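# Flip the boat upright onto both trestles

## Task

Roll the boat over so it ends up resting upright and spanning the two trestles, with the white stripe at its centre sitting above the white band of each trestle.

## Robot and tools

ROBOTS. Four arms, arm1 to arm4, each an i2rt Big YAM carrying a right hand: index, middle and ring fingers plus a thumb, four hinges per digit, every hinge with its own motor. Feet (base_link) in the scene frame: arm1 (-0.396, -0.776, 0.680), arm2 (0.405, -0.779, 0.681), arm3 (0.398, 0.822, 0.699), arm4 (-0.395, 0.817, 0.713). Each foot's +x is its forward direction; arm1 and arm2 are turned so forward is about scene +y, arm3 and arm4 so forward is about scene -y. A hand reaches roughly 1.06 m from the joint1 axis. Each wrist carries a camera on a mast on the palm side, looking toward the index knuckle.

FRAMES. One scene frame in metres, origin on the floor, +z up. Hand poses are 7 numbers [x, y, z, qw, qx, qy, qz] for the hand point. In the hand's own axes, +z runs out along straight fingers, +x crosses the palm away from the thumb, +y leaves the palm face (palm surface at y = -0.063). The wrist mast sticks out to y = +0.064 and can strike things. Printed hand positions get less accurate at long reach.

MOVE. One call = one action. Arguments arm1, arm2, arm3, arm4 (each optional, one object per arm) and cameras. An arm's object may hold:
- joints: a dict of absolute goals by name. joint1_rad to joint6_rad in radians: joint1 -2.879..2.879 (turn about the foot, positive counter-clockwise from above), joint2 0..3.141 (shoulder, positive raises then brings forward), joint3 0..3.019 (elbow, positive opens), joint4 -1.692..1.57 (hand pitch, positive tips fingers up), joint5 -1.57..1.57 (sideways, positive to the arm's right), joint6 -2.094..2.094 (roll, positive clockwise seen from behind). Hand keys are scaled -1..1 between each hinge's two stops.
- target: an absolute hand pose as above, reached along a straight line from hand_target; speed is its peak in m/s (0.002..4.3, default 0.25; rotation capped at twice that in rad/s). When target is used, joints may contain only hand keys, otherwise the call is rejected.
- min_time_s: 0.1..8 s, the shortest duration for that arm's joint motions.
All parts start together; hand paths finish together and stop after 10 s; an action lasts at most 15 s. Paths ignore obstacles and other arms, the hand may lag, overshoot or exceed speed (worst when nearly stretched). Joint-space moves let each joint run at its own rate, so the hand can sweep wide; fast stretched arms may overshoot by ~30 degrees. An arm omitted from a call may still be driving to its earlier goal. An empty move just reports full state and all images.

HAND KEYS. Per finger (index, middle, ring): _mcp knuckle (straight at +0.75), _abd sideways swing (straight 0.00), _pip (straight 0.58), _dip (straight 0.70); moving toward -1 curls toward the palm. Thumb: hand_thumb_cmc swings it from beside the palm to in front (straight 0.71, toward -1), hand_thumb_axl spins it about its own line (0.68), hand_thumb_mcp (0.23) and hand_thumb_ipl (0.17) bend it. hand_current_limit -1..1 maps to 0..550 mA for all motors (starts +0.4); hand_speed -0.96..1 sets set-point speed as (n+1)/2 of 8.5 rad/s (starts -0.6). Motors are soft servos: they squeeze only while the goal lies past the contact surface. Keys left out keep their goal; sending the currently measured position releases a grip. A motor at 495 mA or more for 5 s in total shuts off for 10 s.

WAIT: seconds 0..10, optional cameras; nothing new commanded. ZOOM_IMAGE: camera plus region [x0, y0, x1, y1] in pixels of that camera's latest image, top-left origin, at most 504 x 504. FINISHED_SCENE: optional scene = 1; irreversible, and the boat must stay placed without help.

CAMERAS: arm1_cam_wrist..arm4_cam_wrist (fisheye 672x504), cam_a, cam_b, cam_c, cam_d (side views, 896x504), cam_over (overhead, 896x504), or "all". [] gives none; unknown names void the call.

RESULTS. "move" names arms that got a motion; "as last shown" marks an uncommanded arm whose status reads "not commanded". "pictures" gives image order. Per arm: hand (measured pose), hand_target (pose at held joint goals), joint_positions (hand hinges on the -1..1 scale plus the two settings), Joint velocities in rad/s ("within noise" = still), joint torques in N m (positive toward larger angle; entries 3 and 4 wrap at ±28), hand_state per motor (moving, goal, blocked, overload), <motor>_current_ma (positive pushes toward -1), hand_goal_<motor>. Status words: done (within 1 cm, 2 degrees), off_target (resting short, maybe still pushing), time_out (a stop; on_its_own shows the goal still pursued), not_followed, "joint command not followed" or "pose unreachable" (a safety check withheld the motion), limit_stop_at_motor_heat (resend that goal), MOTOR HOT (85 °C), OVER-TEMPERATURE FAULT (arm drops limp for 30 s or more). During any arm stop, new hand numbers are discarded.

SEQUENCE RULE. If a move or wait is refused or hits a stop, the remaining move, wait and finished_scene calls in the same reply are skipped; a merely malformed call does not skip them. The simulation keeps running while you think, holding the last commands.

AVOID. Squeezing or ramming between robots (including gripping another hand's fingers) ends the scene; the safety check does not stop hands or wrist cameras meeting. The arms keep pushing after contact. Do not knock anything out of the work area or onto the floor, drop the boat even slightly, release it while moving, or strike fixed objects. Long stretched holds and pushing at unreachable poses overheat motors. Loose objects may occasionally get nudged. Smooth, low-effort motion is preferred.

Each tool is called after "Call:" as a command line: name --argument value for each argument, lists and objects as JSON in quotes; but a table of rows of numbers goes row by row, as --pt "numbers of a row", without its own name.

## Session

Call:
move

Scene clock: 0.00 s.
Joint torques (N m): no reading
Heat: arm1: hottest joint6_rad 34 °C; arm2: hottest joint2_rad 33 °C; arm3: hottest joint3_rad 36 °C; arm4: hottest joint3_rad 33 °C.
Joint velocities: within noise
arm1.joint_positions: joint1_rad=-0.174 joint2_rad=+0.641 joint3_rad=+1.431 joint4_rad=-1.217 joint5_rad=-0.098 joint6_rad=+1.086 hand_index_mcp=+0.753 hand_index_abd=+0.000 hand_index_pip=+0.577 hand_index_dip=+0.696 hand_middle_mcp=+0.753 hand_middle_abd=+0.000 hand_middle_pip=+0.577 hand_middle_dip=+0.696 hand_ring_mcp=+0.753 hand_ring_abd=+0.000 hand_ring_pip=+0.577 hand_ring_dip=+0.696 hand_thumb_cmc=+0.714 hand_thumb_axl=+0.677 hand_thumb_mcp=+0.226 hand_thumb_ipl=+0.168 hand_current_limit=+0.400 hand_speed=-0.600
arm1.joint_status: not commanded
arm1.hand_state: goal,goal,goal,goal,goal,goal,goal,goal,goal,goal,goal,goal,goal,goal,goal,goal
arm1.index_mcp_current_ma: -3
arm1.index_abd_current_ma: 14
arm1.index_pip_current_ma: 1
arm1.index_dip_current_ma: 0
arm1.middle_mcp_current_ma: 3
arm1.middle_abd_current_ma: 28
arm1.middle_pip_current_ma: 14
arm1.middle_dip_current_ma: 10
arm1.ring_mcp_current_ma: 1
arm1.ring_abd_current_ma: -8
arm1.ring_pip_current_ma: 3
arm1.ring_dip_current_ma: 10
arm1.thumb_cmc_current_ma: 7
arm1.thumb_axl_current_ma: -5
arm1.thumb_mcp_current_ma: -2
arm1.thumb_ipl_current_ma: -8
arm1.hand_goal_index_mcp: 0.754
arm1.hand_goal_index_abd: 0.000
arm1.hand_goal_index_pip: 0.576
arm1.hand_goal_index_dip: 0.696
arm1.hand_goal_middle_mcp: 0.754
arm1.hand_goal_middle_abd: 0.000
arm1.hand_goal_middle_pip: 0.576
arm1.hand_goal_middle_dip: 0.696
arm1.hand_goal_ring_mcp: 0.754
arm1.hand_goal_ring_abd: 0.000
arm1.hand_goal_ring_pip: 0.576
arm1.hand_goal_ring_dip: 0.696
arm1.hand_goal_thumb_cmc: 0.714
arm1.hand_goal_thumb_axl: 0.678
arm1.hand_goal_thumb_mcp: 0.226
arm1.hand_goal_thumb_ipl: 0.168
arm1.hand: x=-0.2759 y=-0.5260 z=+1.2743 quat_wxyz=(-0.268, +0.483, +0.688, +0.471) (m; scene frame)
arm1.hand_target: x=-0.2767 y=-0.5296 z=+1.2887 quat_wxyz=(-0.273, +0.477, +0.682, +0.483) (m; scene frame)
arm1.hand_status: not commanded
arm2.joint_positions: joint1_rad=-0.229 joint2_rad=+0.582 joint3_rad=+1.409 joint4_rad=-1.250 joint5_rad=+0.037 joint6_rad=+1.031 hand_index_mcp=+0.753 hand_index_abd=+0.000 hand_index_pip=+0.577 hand_index_dip=+0.696 hand_middle_mcp=+0.753 hand_middle_abd=+0.000 hand_middle_pip=+0.577 hand_middle_dip=+0.696 hand_ring_mcp=+0.753 hand_ring_abd=+0.000 hand_ring_pip=+0.577 hand_ring_dip=+0.696 hand_thumb_cmc=+0.714 hand_thumb_axl=+0.677 hand_thumb_mcp=+0.226 hand_thumb_ipl=+0.168 hand_current_limit=+0.400 hand_speed=-0.600
arm2.joint_status: not commanded
arm2.hand_state: goal,goal,goal,goal,goal,goal,goal,goal,goal,goal,goal,goal,goal,goal,goal,goal
arm2.index_mcp_current_ma: -1
arm2.index_abd_current_ma: 13
arm2.index_pip_current_ma: 1
arm2.index_dip_current_ma: 11
arm2.middle_mcp_current_ma: 0
arm2.middle_abd_current_ma: 2
arm2.middle_pip_current_ma: 15
arm2.middle_dip_current_ma: 1
arm2.ring_mcp_current_ma: -3
arm2.ring_abd_current_ma: -10
arm2.ring_pip_current_ma: 8
arm2.ring_dip_current_ma: 27
arm2.thumb_cmc_current_ma: 8
arm2.thumb_axl_current_ma: 5
arm2.thumb_mcp_current_ma: -6
arm2.thumb_ipl_current_ma: 8
arm2.hand_goal_index_mcp: 0.754
arm2.hand_goal_index_abd: 0.000
arm2.hand_goal_index_pip: 0.576
arm2.hand_goal_index_dip: 0.696
arm2.hand_goal_middle_mcp: 0.754
arm2.hand_goal_middle_abd: 0.000
arm2.hand_goal_middle_pip: 0.576
arm2.hand_goal_middle_dip: 0.696
arm2.hand_goal_ring_mcp: 0.754
arm2.hand_goal_ring_abd: 0.000
arm2.hand_goal_ring_pip: 0.576
arm2.hand_goal_ring_dip: 0.696
arm2.hand_goal_thumb_cmc: 0.714
arm2.hand_goal_thumb_axl: 0.678
arm2.hand_goal_thumb_mcp: 0.226
arm2.hand_goal_thumb_ipl: 0.168
arm2.hand: x=+0.5495 y=-0.5700 z=+1.2786 quat_wxyz=(-0.203, +0.501, +0.674, +0.503) (m; scene frame)
arm2.hand_target: x=+0.5487 y=-0.5738 z=+1.2886 quat_wxyz=(-0.207, +0.498, +0.669, +0.512) (m; scene frame)
arm2.hand_status: not commanded
arm3.joint_positions: joint1_rad=-0.080 joint2_rad=+0.620 joint3_rad=+1.442 joint4_rad=-1.267 joint5_rad=+0.040 joint6_rad=+1.066 hand_index_mcp=+0.753 hand_index_abd=+0.000 hand_index_pip=+0.577 hand_index_dip=+0.696 hand_middle_mcp=+0.753 hand_middle_abd=+0.000 hand_middle_pip=+0.577 hand_middle_dip=+0.696 hand_ring_mcp=+0.753 hand_ring_abd=+0.000 hand_ring_pip=+0.577 hand_ring_dip=+0.696 hand_thumb_cmc=+0.714 hand_thumb_axl=+0.677 hand_thumb_mcp=+0.226 hand_thumb_ipl=+0.168 hand_current_limit=+0.400 hand_speed=-0.600
arm3.joint_status: not commanded
arm3.hand_state: goal,goal,goal,goal,goal,goal,goal,goal,goal,goal,goal,goal,goal,goal,goal,goal
arm3.index_mcp_current_ma: -7
arm3.index_abd_current_ma: -7
arm3.index_pip_current_ma: -4
arm3.index_dip_current_ma: -12
arm3.middle_mcp_current_ma: -1
arm3.middle_abd_current_ma: -6
arm3.middle_pip_current_ma: -1
arm3.middle_dip_current_ma: 9
arm3.ring_mcp_current_ma: -5
arm3.ring_abd_current_ma: 12
arm3.ring_pip_current_ma: 0
arm3.ring_dip_current_ma: 10
arm3.thumb_cmc_current_ma: 0
arm3.thumb_axl_current_ma: 9
arm3.thumb_mcp_current_ma: 11
arm3.thumb_ipl_current_ma: -2
arm3.hand_goal_index_mcp: 0.754
arm3.hand_goal_index_abd: 0.000
arm3.hand_goal_index_pip: 0.576
arm3.hand_goal_index_dip: 0.696
arm3.hand_goal_middle_mcp: 0.754
arm3.hand_goal_middle_abd: 0.000
arm3.hand_goal_middle_pip: 0.576
arm3.hand_goal_middle_dip: 0.696
arm3.hand_goal_ring_mcp: 0.754
arm3.hand_goal_ring_abd: 0.000
arm3.hand_goal_ring_pip: 0.576
arm3.hand_goal_ring_dip: 0.696
arm3.hand_goal_thumb_cmc: 0.714
arm3.hand_goal_thumb_axl: 0.678
arm3.hand_goal_thumb_mcp: 0.226
arm3.hand_goal_thumb_ipl: 0.168
arm3.hand: x=+0.2884 y=+0.5927 z=+1.3010 quat_wxyz=(+0.481, +0.704, -0.464, +0.240) (m; scene frame)
arm3.hand_target: x=+0.2886 y=+0.5962 z=+1.3127 quat_wxyz=(+0.491, +0.698, -0.460, +0.246) (m; scene frame)
arm3.hand_status: not commanded
arm4.joint_positions: joint1_rad=+0.251 joint2_rad=+0.601 joint3_rad=+1.444 joint4_rad=-1.275 joint5_rad=-0.019 joint6_rad=+1.144 hand_index_mcp=+0.753 hand_index_abd=+0.000 hand_index_pip=+0.577 hand_index_dip=+0.696 hand_middle_mcp=+0.753 hand_middle_abd=+0.000 hand_middle_pip=+0.577 hand_middle_dip=+0.696 hand_ring_mcp=+0.753 hand_ring_abd=+0.000 hand_ring_pip=+0.577 hand_ring_dip=+0.696 hand_thumb_cmc=+0.714 hand_thumb_axl=+0.677 hand_thumb_mcp=+0.226 hand_thumb_ipl=+0.168 hand_current_limit=+0.400 hand_speed=-0.600
arm4.joint_status: not commanded
arm4.hand_state: goal,goal,goal,goal,goal,goal,goal,goal,goal,goal,goal,goal,goal,goal,goal,goal
arm4.index_mcp_current_ma: -11
arm4.index_abd_current_ma: -11
arm4.index_pip_current_ma: 0
arm4.index_dip_current_ma: -6
arm4.middle_mcp_current_ma: -6
arm4.middle_abd_current_ma: -13
arm4.middle_pip_current_ma: 10
arm4.middle_dip_current_ma: -10
arm4.ring_mcp_current_ma: -5
arm4.ring_abd_current_ma: -5
arm4.ring_pip_current_ma: -7
arm4.ring_dip_current_ma: -2
arm4.thumb_cmc_current_ma: 1
arm4.thumb_axl_current_ma: -7
arm4.thumb_mcp_current_ma: -2
arm4.thumb_ipl_current_ma: 12
arm4.hand_goal_index_mcp: 0.754
arm4.hand_goal_index_abd: 0.000
arm4.hand_goal_index_pip: 0.576
arm4.hand_goal_index_dip: 0.696
arm4.hand_goal_middle_mcp: 0.754
arm4.hand_goal_middle_abd: 0.000
arm4.hand_goal_middle_pip: 0.576
arm4.hand_goal_middle_dip: 0.696
arm4.hand_goal_ring_mcp: 0.754
arm4.hand_goal_ring_abd: 0.000
arm4.hand_goal_ring_pip: 0.576
arm4.hand_goal_ring_dip: 0.696
arm4.hand_goal_thumb_cmc: 0.714
arm4.hand_goal_thumb_axl: 0.678
arm4.hand_goal_thumb_mcp: 0.226
arm4.hand_goal_thumb_ipl: 0.168
arm4.hand: x=-0.4120 y=+0.5679 z=+1.3073 quat_wxyz=(+0.405, +0.766, -0.351, +0.355) (m; scene frame)
arm4.hand_target: x=-0.4127 y=+0.5707 z=+1.3194 quat_wxyz=(+0.414, +0.759, -0.348, +0.363) (m; scene frame)
arm4.hand_status: not commanded
pictures: arm1_cam_wrist, arm2_cam_wrist, arm3_cam_wrist, arm4_cam_wrist, cam_a, cam_b, cam_c, cam_d, cam_over

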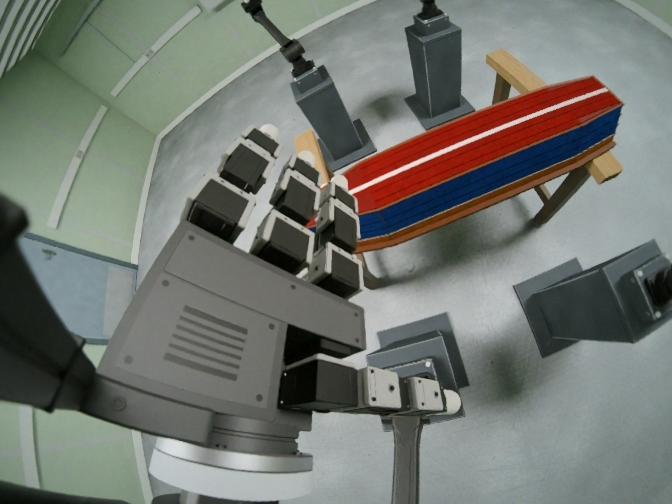

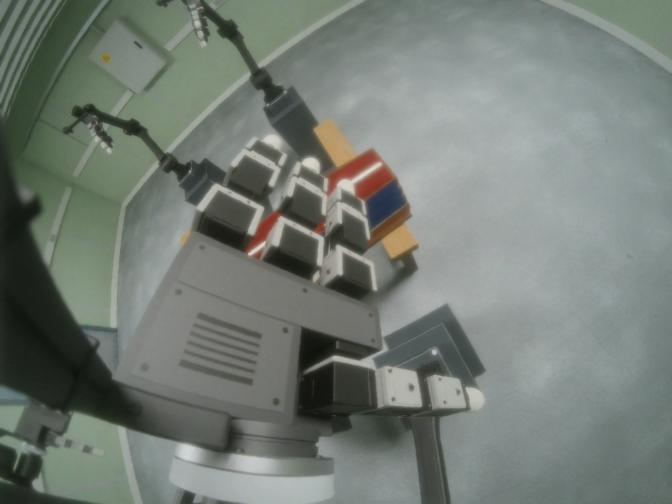

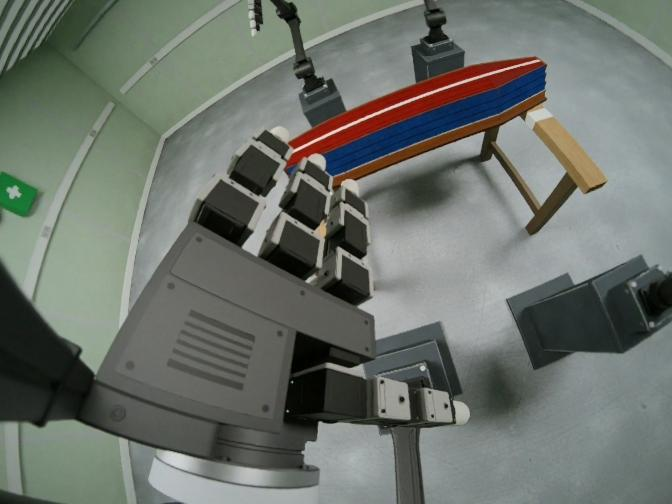

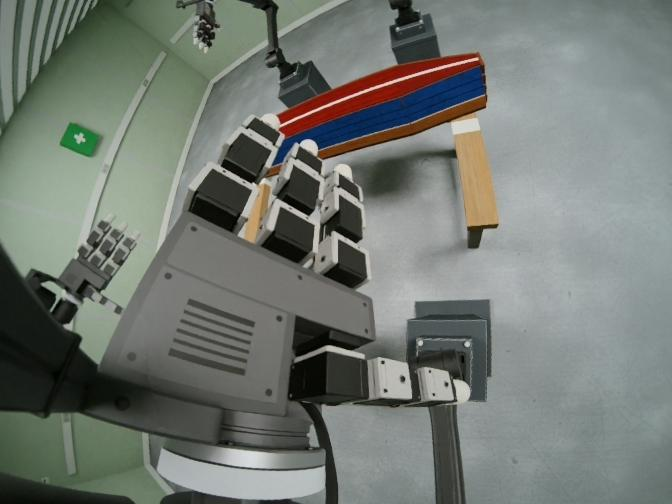

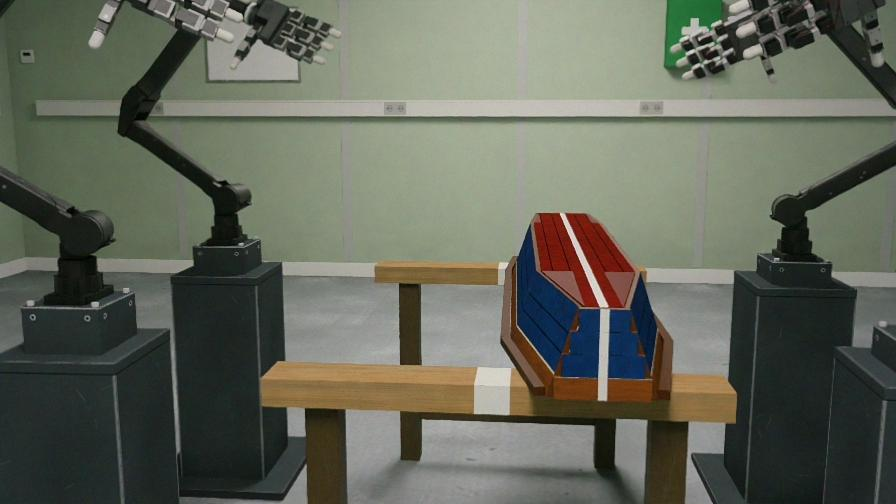

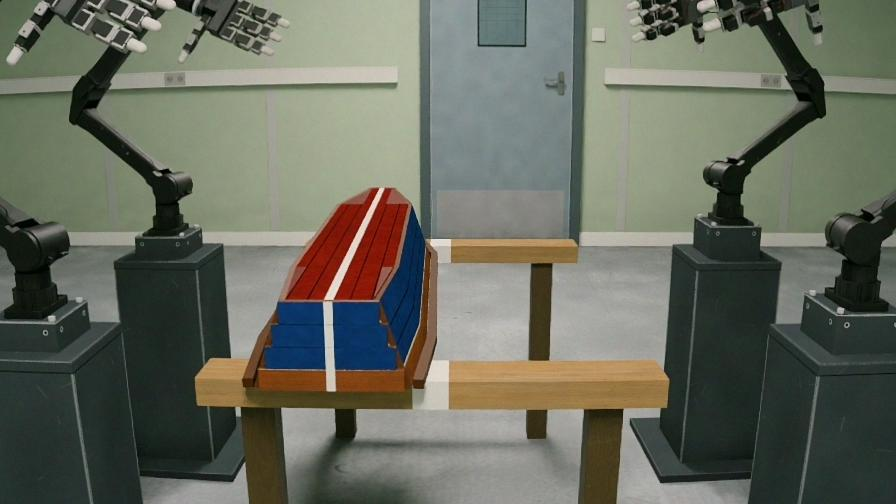

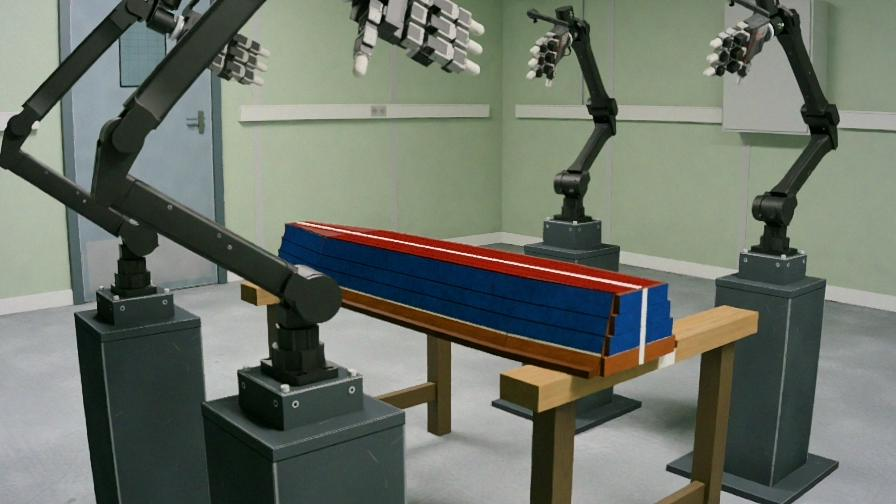

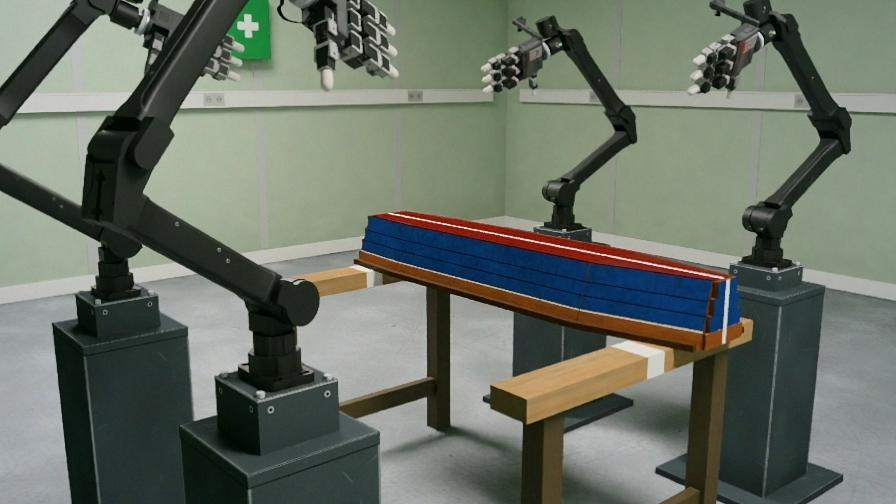

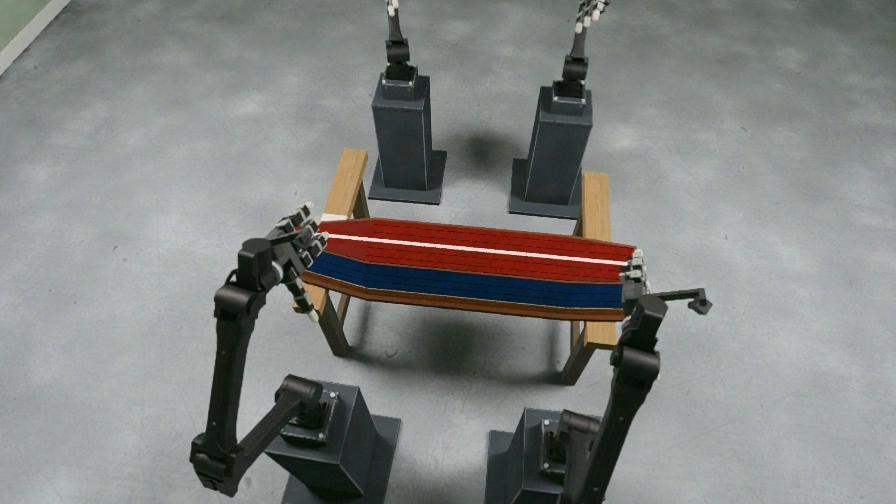

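Call:
zoom_image --camera "cam_over" --region '[240, 130, 460, 400]'

Call:
zoom_image --camera "cam_over" --region '[460, 130, 720, 400]'

Call:
zoom_image --camera "cam_a" --region '[440, 190, 760, 430]'

Call:
zoom_image --camera "cam_b" --region '[180, 170, 480, 430]'

Call:
zoom_image --camera "cam_c" --region '[230, 200, 780, 420]'

Call:
zoom_image --camera "cam_d" --region '[340, 190, 780, 430]'

Scaled by 1.867 from the camera's image (finer frame: 1280x720).

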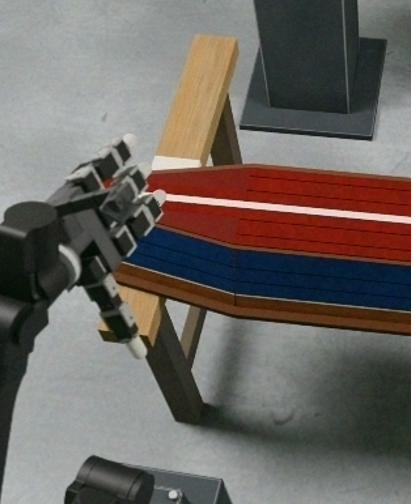

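Scaled by 1.867 from the camera's image (finer frame: 1280x720).

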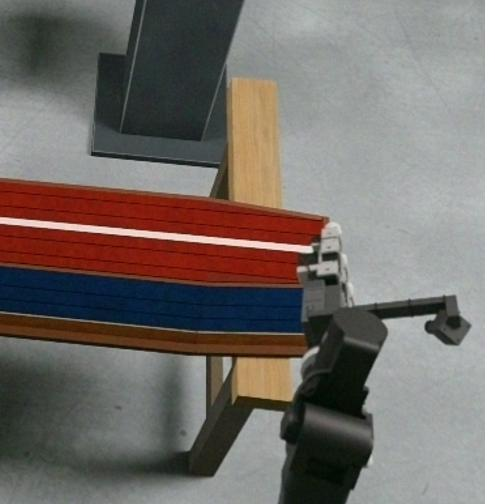

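Scaled by 1.575 from the camera's image (finer frame: 1280x720).

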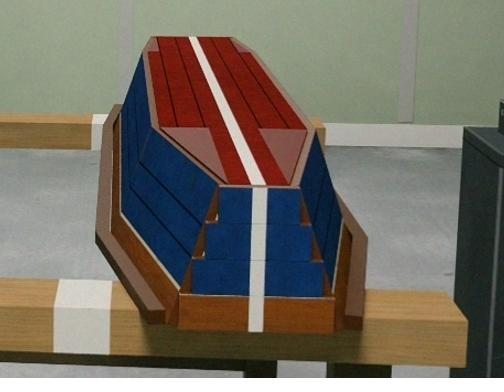

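Scaled by 1.680 from the camera's image (finer frame: 1280x720).

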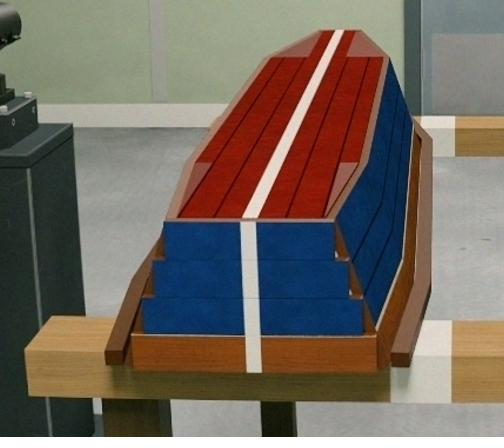

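Region (230, 200, 780, 420) is 550x220 pixels. A region can be at most 504 by 504 pixels.

Scaled by 1.145 from the camera's image (finer frame: 1280x720).

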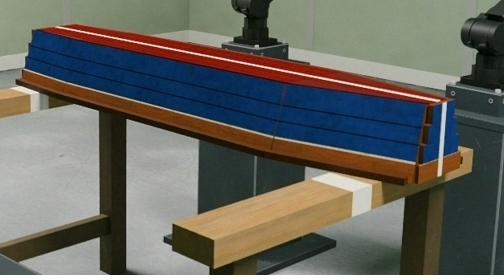

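Call:
zoom_image --camera "cam_d" --region '[470, 320, 770, 440]'

Call:
zoom_image --camera "cam_a" --region '[240, 340, 540, 440]'

Call:
zoom_image --camera "cam_c" --region '[490, 260, 770, 420]'

Call:
zoom_image --camera "cam_c" --region '[230, 200, 490, 340]'

Call:
zoom_image --camera "cam_d" --region '[280, 200, 480, 300]'

Call:
zoom_image --camera "cam_a" --region '[490, 360, 750, 430]'

Call:
zoom_image --camera "cam_b" --region '[180, 330, 480, 430]'

Call:
zoom_image --camera "cam_over" --region '[280, 200, 400, 360]'

Scaled by 1.680 from the camera's image (finer frame: 1280x720).

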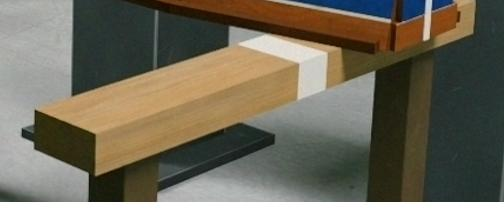

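Scaled by 1.680 from the camera's image (finer frame: 1280x720).

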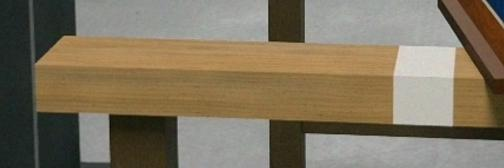

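Scaled by 1.800 from the camera's image (finer frame: 1280x720).

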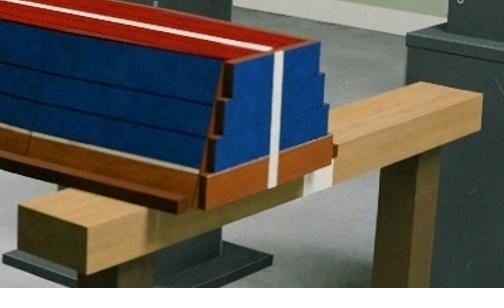

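Scaled by 1.938 from the camera's image (finer frame: 1280x720).

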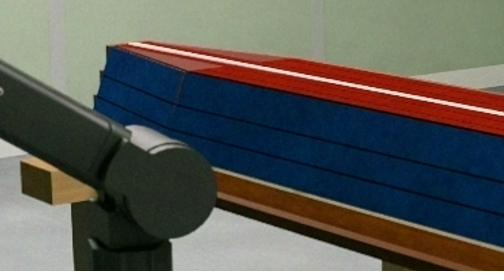

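Scaled by 2.520 from the camera's image (finer frame: 1280x720).

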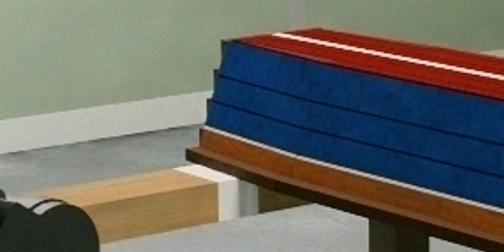

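Scaled by 1.938 from the camera's image (finer frame: 1280x720).

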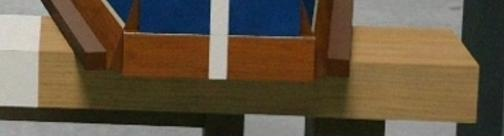

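Scaled by 1.680 from the camera's image (finer frame: 1280x720).

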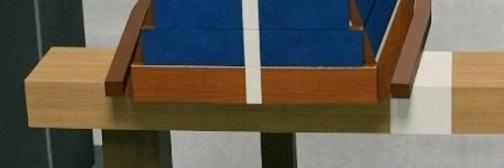

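Scaled by 3.150 from the camera's image (finer frame: 1280x720).

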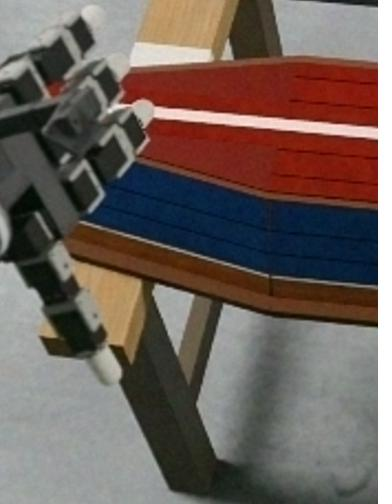

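Call:
move --arm1 '{"target": [-0.12, -0.47, 1.0, 0, 0, 0.9659, 0.2588], "speed": 0.4, "joints": {"hand_thumb_cmc": -0.571}}' --arm2 '{"target": [0.14, -0.47, 1.0, 0, 0, 0.9659, 0.2588], "speed": 0.4, "joints": {"hand_thumb_cmc": -0.571}}' --arm3 '{"target": [0.33, 0.35, 1.05, 0.0872, 0.9962, 0, 0], "speed": 0.4}' --arm4 '{"target": [-0.33, 0.35, 1.05, 0.0872, 0.9962, 0, 0], "speed": 0.4}' --cameras '["cam_over", "cam_c", "cam_d", "arm1_cam_wrist"]'

Scene clock: 80.03 s.
Joint torques (N m): arm1=[-1.14 -4.01 10.56 0.8 -0.43 -0.15] | arm2=[0.09 -8.47 14.69 1.01 0.38 -0.2] | arm3=[1.2 -8.64 13.78 -0.08 0.22 -0.13] | arm4=[0.09 -9.47 10.91 -0.21 0.17 -0.18]
Heat: arm1: hottest joint3_rad 37 °C; arm2: hottest joint3_rad 40 °C; arm3: hottest joint3_rad 41 °C; arm4: hottest joint3_rad 38 °C.
move: arm1 done; arm2 off_target; arm3 off_target; arm4 off_target
Joint velocities: within noise
arm1.joint_positions: joint1_rad=-1.014 joint2_rad=+1.039 joint3_rad=+1.056 joint4_rad=-1.329 joint5_rad=-0.448 joint6_rad=-0.962 hand_index_mcp=+0.758 hand_index_abd=+0.002 hand_index_pip=+0.577 hand_index_dip=+0.696 hand_middle_mcp=+0.758 hand_middle_abd=+0.001 hand_middle_pip=+0.577 hand_middle_dip=+0.696 hand_ring_mcp=+0.759 hand_ring_abd=+0.001 hand_ring_pip=+0.577 hand_ring_dip=+0.696 hand_thumb_cmc=-0.564 hand_thumb_axl=+0.677 hand_thumb_mcp=+0.223 hand_thumb_ipl=+0.168 hand_current_limit=+0.400 hand_speed=-0.600
arm1.joint_status: all done
arm1.hand_state: goal,goal,goal,goal,goal,goal,goal,goal,goal,goal,goal,goal,goal,goal,goal,goal
arm1.index_mcp_current_ma: 7
arm1.index_abd_current_ma: -2
arm1.index_pip_current_ma: -15
arm1.index_dip_current_ma: -11
arm1.middle_mcp_current_ma: -5
arm1.middle_abd_current_ma: 21
arm1.middle_pip_current_ma: -13
arm1.middle_dip_current_ma: 11
arm1.ring_mcp_current_ma: 3
arm1.ring_abd_current_ma: 12
arm1.ring_pip_current_ma: -4
arm1.ring_dip_current_ma: -13
arm1.thumb_cmc_current_ma: 13
arm1.thumb_axl_current_ma: -11
arm1.thumb_mcp_current_ma: 3
arm1.thumb_ipl_current_ma: -23
arm1.hand_goal_index_mcp: 0.754
arm1.hand_goal_index_abd: 0.000
arm1.hand_goal_index_pip: 0.576
arm1.hand_goal_index_dip: 0.696
arm1.hand_goal_middle_mcp: 0.754
arm1.hand_goal_middle_abd: 0.000
arm1.hand_goal_middle_pip: 0.576
arm1.hand_goal_middle_dip: 0.696
arm1.hand_goal_ring_mcp: 0.754
arm1.hand_goal_ring_abd: 0.000
arm1.hand_goal_ring_pip: 0.576
arm1.hand_goal_ring_dip: 0.696
arm1.hand_goal_thumb_cmc: -0.570
arm1.hand_goal_thumb_axl: 0.678
arm1.hand_goal_thumb_mcp: 0.226
arm1.hand_goal_thumb_ipl: 0.168
arm1.hand: x=-0.1253 y=-0.4708 z=+0.9957 quat_wxyz=(-0.012, +0.010, +0.967, +0.252)
arm1.hand_target: x=-0.1193 y=-0.4706 z=+1.0009 quat_wxyz=(+0.002, +0.003, +0.966, +0.259)
arm1.hand_status: done (0.007 m and 1.9 deg from the pose sent, 0.320 m and 76.2 deg at the start)
arm2.joint_positions: joint1_rad=+1.082 joint2_rad=+1.144 joint3_rad=+1.087 joint4_rad=-1.330 joint5_rad=+0.478 joint6_rad=+1.068 hand_index_mcp=+0.765 hand_index_abd=-0.003 hand_index_pip=+0.577 hand_index_dip=+0.696 hand_middle_mcp=+0.762 hand_middle_abd=+0.001 hand_middle_pip=+0.577 hand_middle_dip=+0.696 hand_ring_mcp=+0.763 hand_ring_abd=+0.001 hand_ring_pip=+0.577 hand_ring_dip=+0.696 hand_thumb_cmc=-0.567 hand_thumb_axl=+0.677 hand_thumb_mcp=+0.220 hand_thumb_ipl=+0.168 hand_current_limit=+0.400 hand_speed=-0.600
arm2.joint_status: all done
arm2.hand_state: goal,goal,goal,goal,goal,goal,goal,goal,goal,goal,goal,goal,goal,goal,goal,goal
arm2.index_mcp_current_ma: -5
arm2.index_abd_current_ma: 33
arm2.index_pip_current_ma: 4
arm2.index_dip_current_ma: 7
arm2.middle_mcp_current_ma: 1
arm2.middle_abd_current_ma: 13
arm2.middle_pip_current_ma: -20
arm2.middle_dip_current_ma: 14
arm2.ring_mcp_current_ma: 1
arm2.ring_abd_current_ma: -3
arm2.ring_pip_current_ma: -4
arm2.ring_dip_current_ma: 8
arm2.thumb_cmc_current_ma: 0
arm2.thumb_axl_current_ma: -7
arm2.thumb_mcp_current_ma: -21
arm2.thumb_ipl_current_ma: -2
arm2.hand_goal_index_mcp: 0.754
arm2.hand_goal_index_abd: 0.000
arm2.hand_goal_index_pip: 0.576
arm2.hand_goal_index_dip: 0.696
arm2.hand_goal_middle_mcp: 0.754
arm2.hand_goal_middle_abd: 0.000
arm2.hand_goal_middle_pip: 0.576
arm2.hand_goal_middle_dip: 0.696
arm2.hand_goal_ring_mcp: 0.754
arm2.hand_goal_ring_abd: 0.000
arm2.hand_goal_ring_pip: 0.576
arm2.hand_goal_ring_dip: 0.696
arm2.hand_goal_thumb_cmc: -0.570
arm2.hand_goal_thumb_axl: 0.678
arm2.hand_goal_thumb_mcp: 0.226
arm2.hand_goal_thumb_ipl: 0.168
arm2.hand: x=+0.1561 y=-0.4732 z=+0.9831 quat_wxyz=(+0.028, +0.011, +0.968, +0.249)
arm2.hand_target: x=+0.1423 y=-0.4713 z=+1.0009 quat_wxyz=(+0.004, +0.001, +0.966, +0.258)
arm2.hand_status: off_target (0.024 m and 3.6 deg from the pose sent, 0.505 m and 77.2 deg at the start)
arm3.joint_positions: joint1_rad=-0.139 joint2_rad=+1.277 joint3_rad=+1.390 joint4_rad=-1.556 joint5_rad=-0.024 joint6_rad=-0.105 hand_index_mcp=+0.755 hand_index_abd=-0.002 hand_index_pip=+0.571 hand_index_dip=+0.696 hand_middle_mcp=+0.752 hand_middle_abd=-0.003 hand_middle_pip=+0.577 hand_middle_dip=+0.696 hand_ring_mcp=+0.757 hand_ring_abd=-0.003 hand_ring_pip=+0.577 hand_ring_dip=+0.696 hand_thumb_cmc=+0.718 hand_thumb_axl=+0.677 hand_thumb_mcp=+0.221 hand_thumb_ipl=+0.168 hand_current_limit=+0.400 hand_speed=-0.600
arm3.joint_status: not commanded
arm3.hand_state: goal,goal,goal,goal,goal,goal,goal,goal,goal,goal,goal,goal,goal,goal,goal,goal
arm3.index_mcp_current_ma: -10
arm3.index_abd_current_ma: -4
arm3.index_pip_current_ma: -2
arm3.index_dip_current_ma: -11
arm3.middle_mcp_current_ma: -3
arm3.middle_abd_current_ma: -7
arm3.middle_pip_current_ma: 0
arm3.middle_dip_current_ma: 10
arm3.ring_mcp_current_ma: -9
arm3.ring_abd_current_ma: 8
arm3.ring_pip_current_ma: 2
arm3.ring_dip_current_ma: 7
arm3.thumb_cmc_current_ma: -4
arm3.thumb_axl_current_ma: 7
arm3.thumb_mcp_current_ma: 7
arm3.thumb_ipl_current_ma: -5
arm3.hand_goal_index_mcp: 0.754
arm3.hand_goal_index_abd: 0.000
arm3.hand_goal_index_pip: 0.576
arm3.hand_goal_index_dip: 0.696
arm3.hand_goal_middle_mcp: 0.754
arm3.hand_goal_middle_abd: 0.000
arm3.hand_goal_middle_pip: 0.576
arm3.hand_goal_middle_dip: 0.696
arm3.hand_goal_ring_mcp: 0.754
arm3.hand_goal_ring_abd: 0.000
arm3.hand_goal_ring_pip: 0.576
arm3.hand_goal_ring_dip: 0.696
arm3.hand_goal_thumb_cmc: 0.714
arm3.hand_goal_thumb_axl: 0.678
arm3.hand_goal_thumb_mcp: 0.226
arm3.hand_goal_thumb_ipl: 0.168
arm3.hand: x=+0.3255 y=+0.3559 z=+1.0250 quat_wxyz=(+0.070, +0.997, -0.013, +0.004)
arm3.hand_target: x=+0.3297 y=+0.3519 z=+1.0509 quat_wxyz=(+0.088, +0.996, -0.003, -0.001)
arm3.hand_status: off_target (0.026 m and 2.5 deg from the pose sent, 0.352 m and 84.0 deg at the start)
arm4.joint_positions: joint1_rad=+0.214 joint2_rad=+1.272 joint3_rad=+1.360 joint4_rad=-1.531 joint5_rad=+0.036 joint6_rad=+0.263 hand_index_mcp=+0.749 hand_index_abd=+0.001 hand_index_pip=+0.573 hand_index_dip=+0.696 hand_middle_mcp=+0.749 hand_middle_abd=+0.001 hand_middle_pip=+0.573 hand_middle_dip=+0.696 hand_ring_mcp=+0.748 hand_ring_abd=+0.001 hand_ring_pip=+0.573 hand_ring_dip=+0.696 hand_thumb_cmc=+0.714 hand_thumb_axl=+0.677 hand_thumb_mcp=+0.222 hand_thumb_ipl=+0.168 hand_current_limit=+0.400 hand_speed=-0.600
arm4.joint_status: not commanded
arm4.hand_state: goal,goal,goal,goal,goal,goal,goal,goal,goal,goal,goal,goal,goal,goal,goal,goal
arm4.index_mcp_current_ma: -9
arm4.index_abd_current_ma: -5
arm4.index_pip_current_ma: 7
arm4.index_dip_current_ma: 0
arm4.middle_mcp_current_ma: -6
arm4.middle_abd_current_ma: -8
arm4.middle_pip_current_ma: 10
arm4.middle_dip_current_ma: -11
arm4.ring_mcp_current_ma: -5
arm4.ring_abd_current_ma: -5
arm4.ring_pip_current_ma: -1
arm4.ring_dip_current_ma: -6
arm4.thumb_cmc_current_ma: 5
arm4.thumb_axl_current_ma: -8
arm4.thumb_mcp_current_ma: 1
arm4.thumb_ipl_current_ma: 9
arm4.hand_goal_index_mcp: 0.754
arm4.hand_goal_index_abd: 0.000
arm4.hand_goal_index_pip: 0.576
arm4.hand_goal_index_dip: 0.696
arm4.hand_goal_middle_mcp: 0.754
arm4.hand_goal_middle_abd: 0.000
arm4.hand_goal_middle_pip: 0.576
arm4.hand_goal_middle_dip: 0.696
arm4.hand_goal_ring_mcp: 0.754
arm4.hand_goal_ring_abd: 0.000
arm4.hand_goal_ring_pip: 0.576
arm4.hand_goal_ring_dip: 0.696
arm4.hand_goal_thumb_cmc: 0.714
arm4.hand_goal_thumb_axl: 0.678
arm4.hand_goal_thumb_mcp: 0.226
arm4.hand_goal_thumb_ipl: 0.168
arm4.hand: x=-0.3363 y=+0.3547 z=+1.0238 quat_wxyz=(+0.066, +0.998, -0.016, -0.003)
arm4.hand_target: x=-0.3306 y=+0.3516 z=+1.0504 quat_wxyz=(+0.088, +0.996, -0.003, +0.000)
arm4.hand_status: off_target (0.027 m and 3.1 deg from the pose sent, 0.347 m and 74.1 deg at the start)
pictures: arm1_cam_wrist, cam_c, cam_d, cam_over
arm1_cam_wrist: T_world_to_cam=[[0.77438, 0.56344, 0.28788, 0.10841], [0.45766, -0.81296, 0.36006, -0.72709], [0.43691, -0.14707, -0.8874, 0.99665]] pos_world=[-0.18664, -0.50561, 1.11501]

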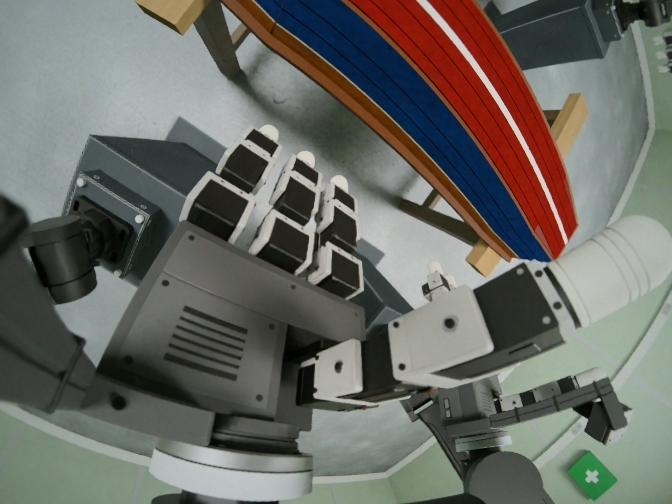

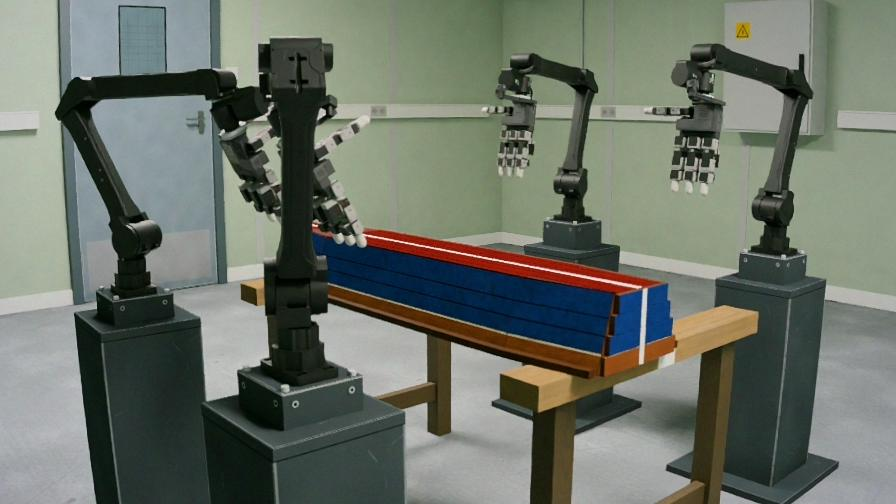

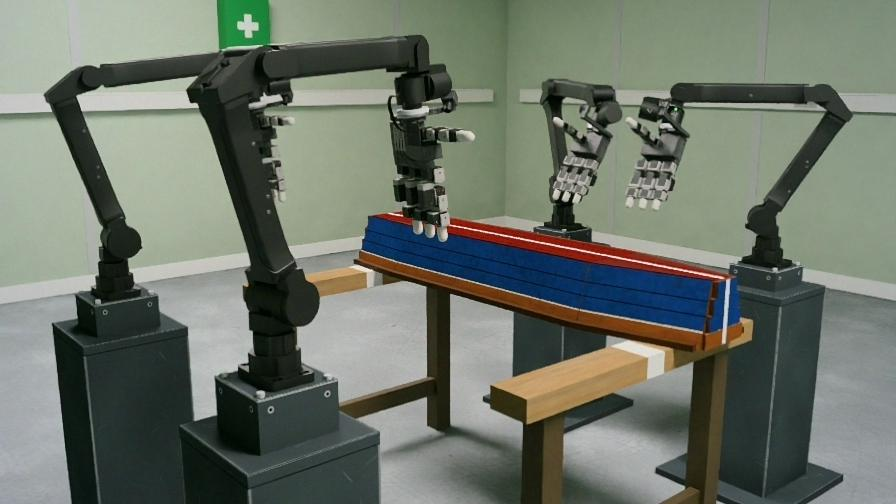

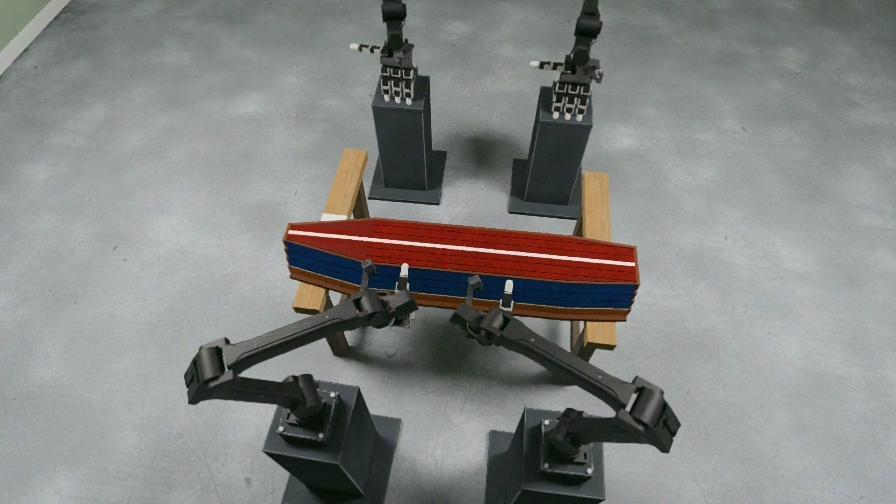

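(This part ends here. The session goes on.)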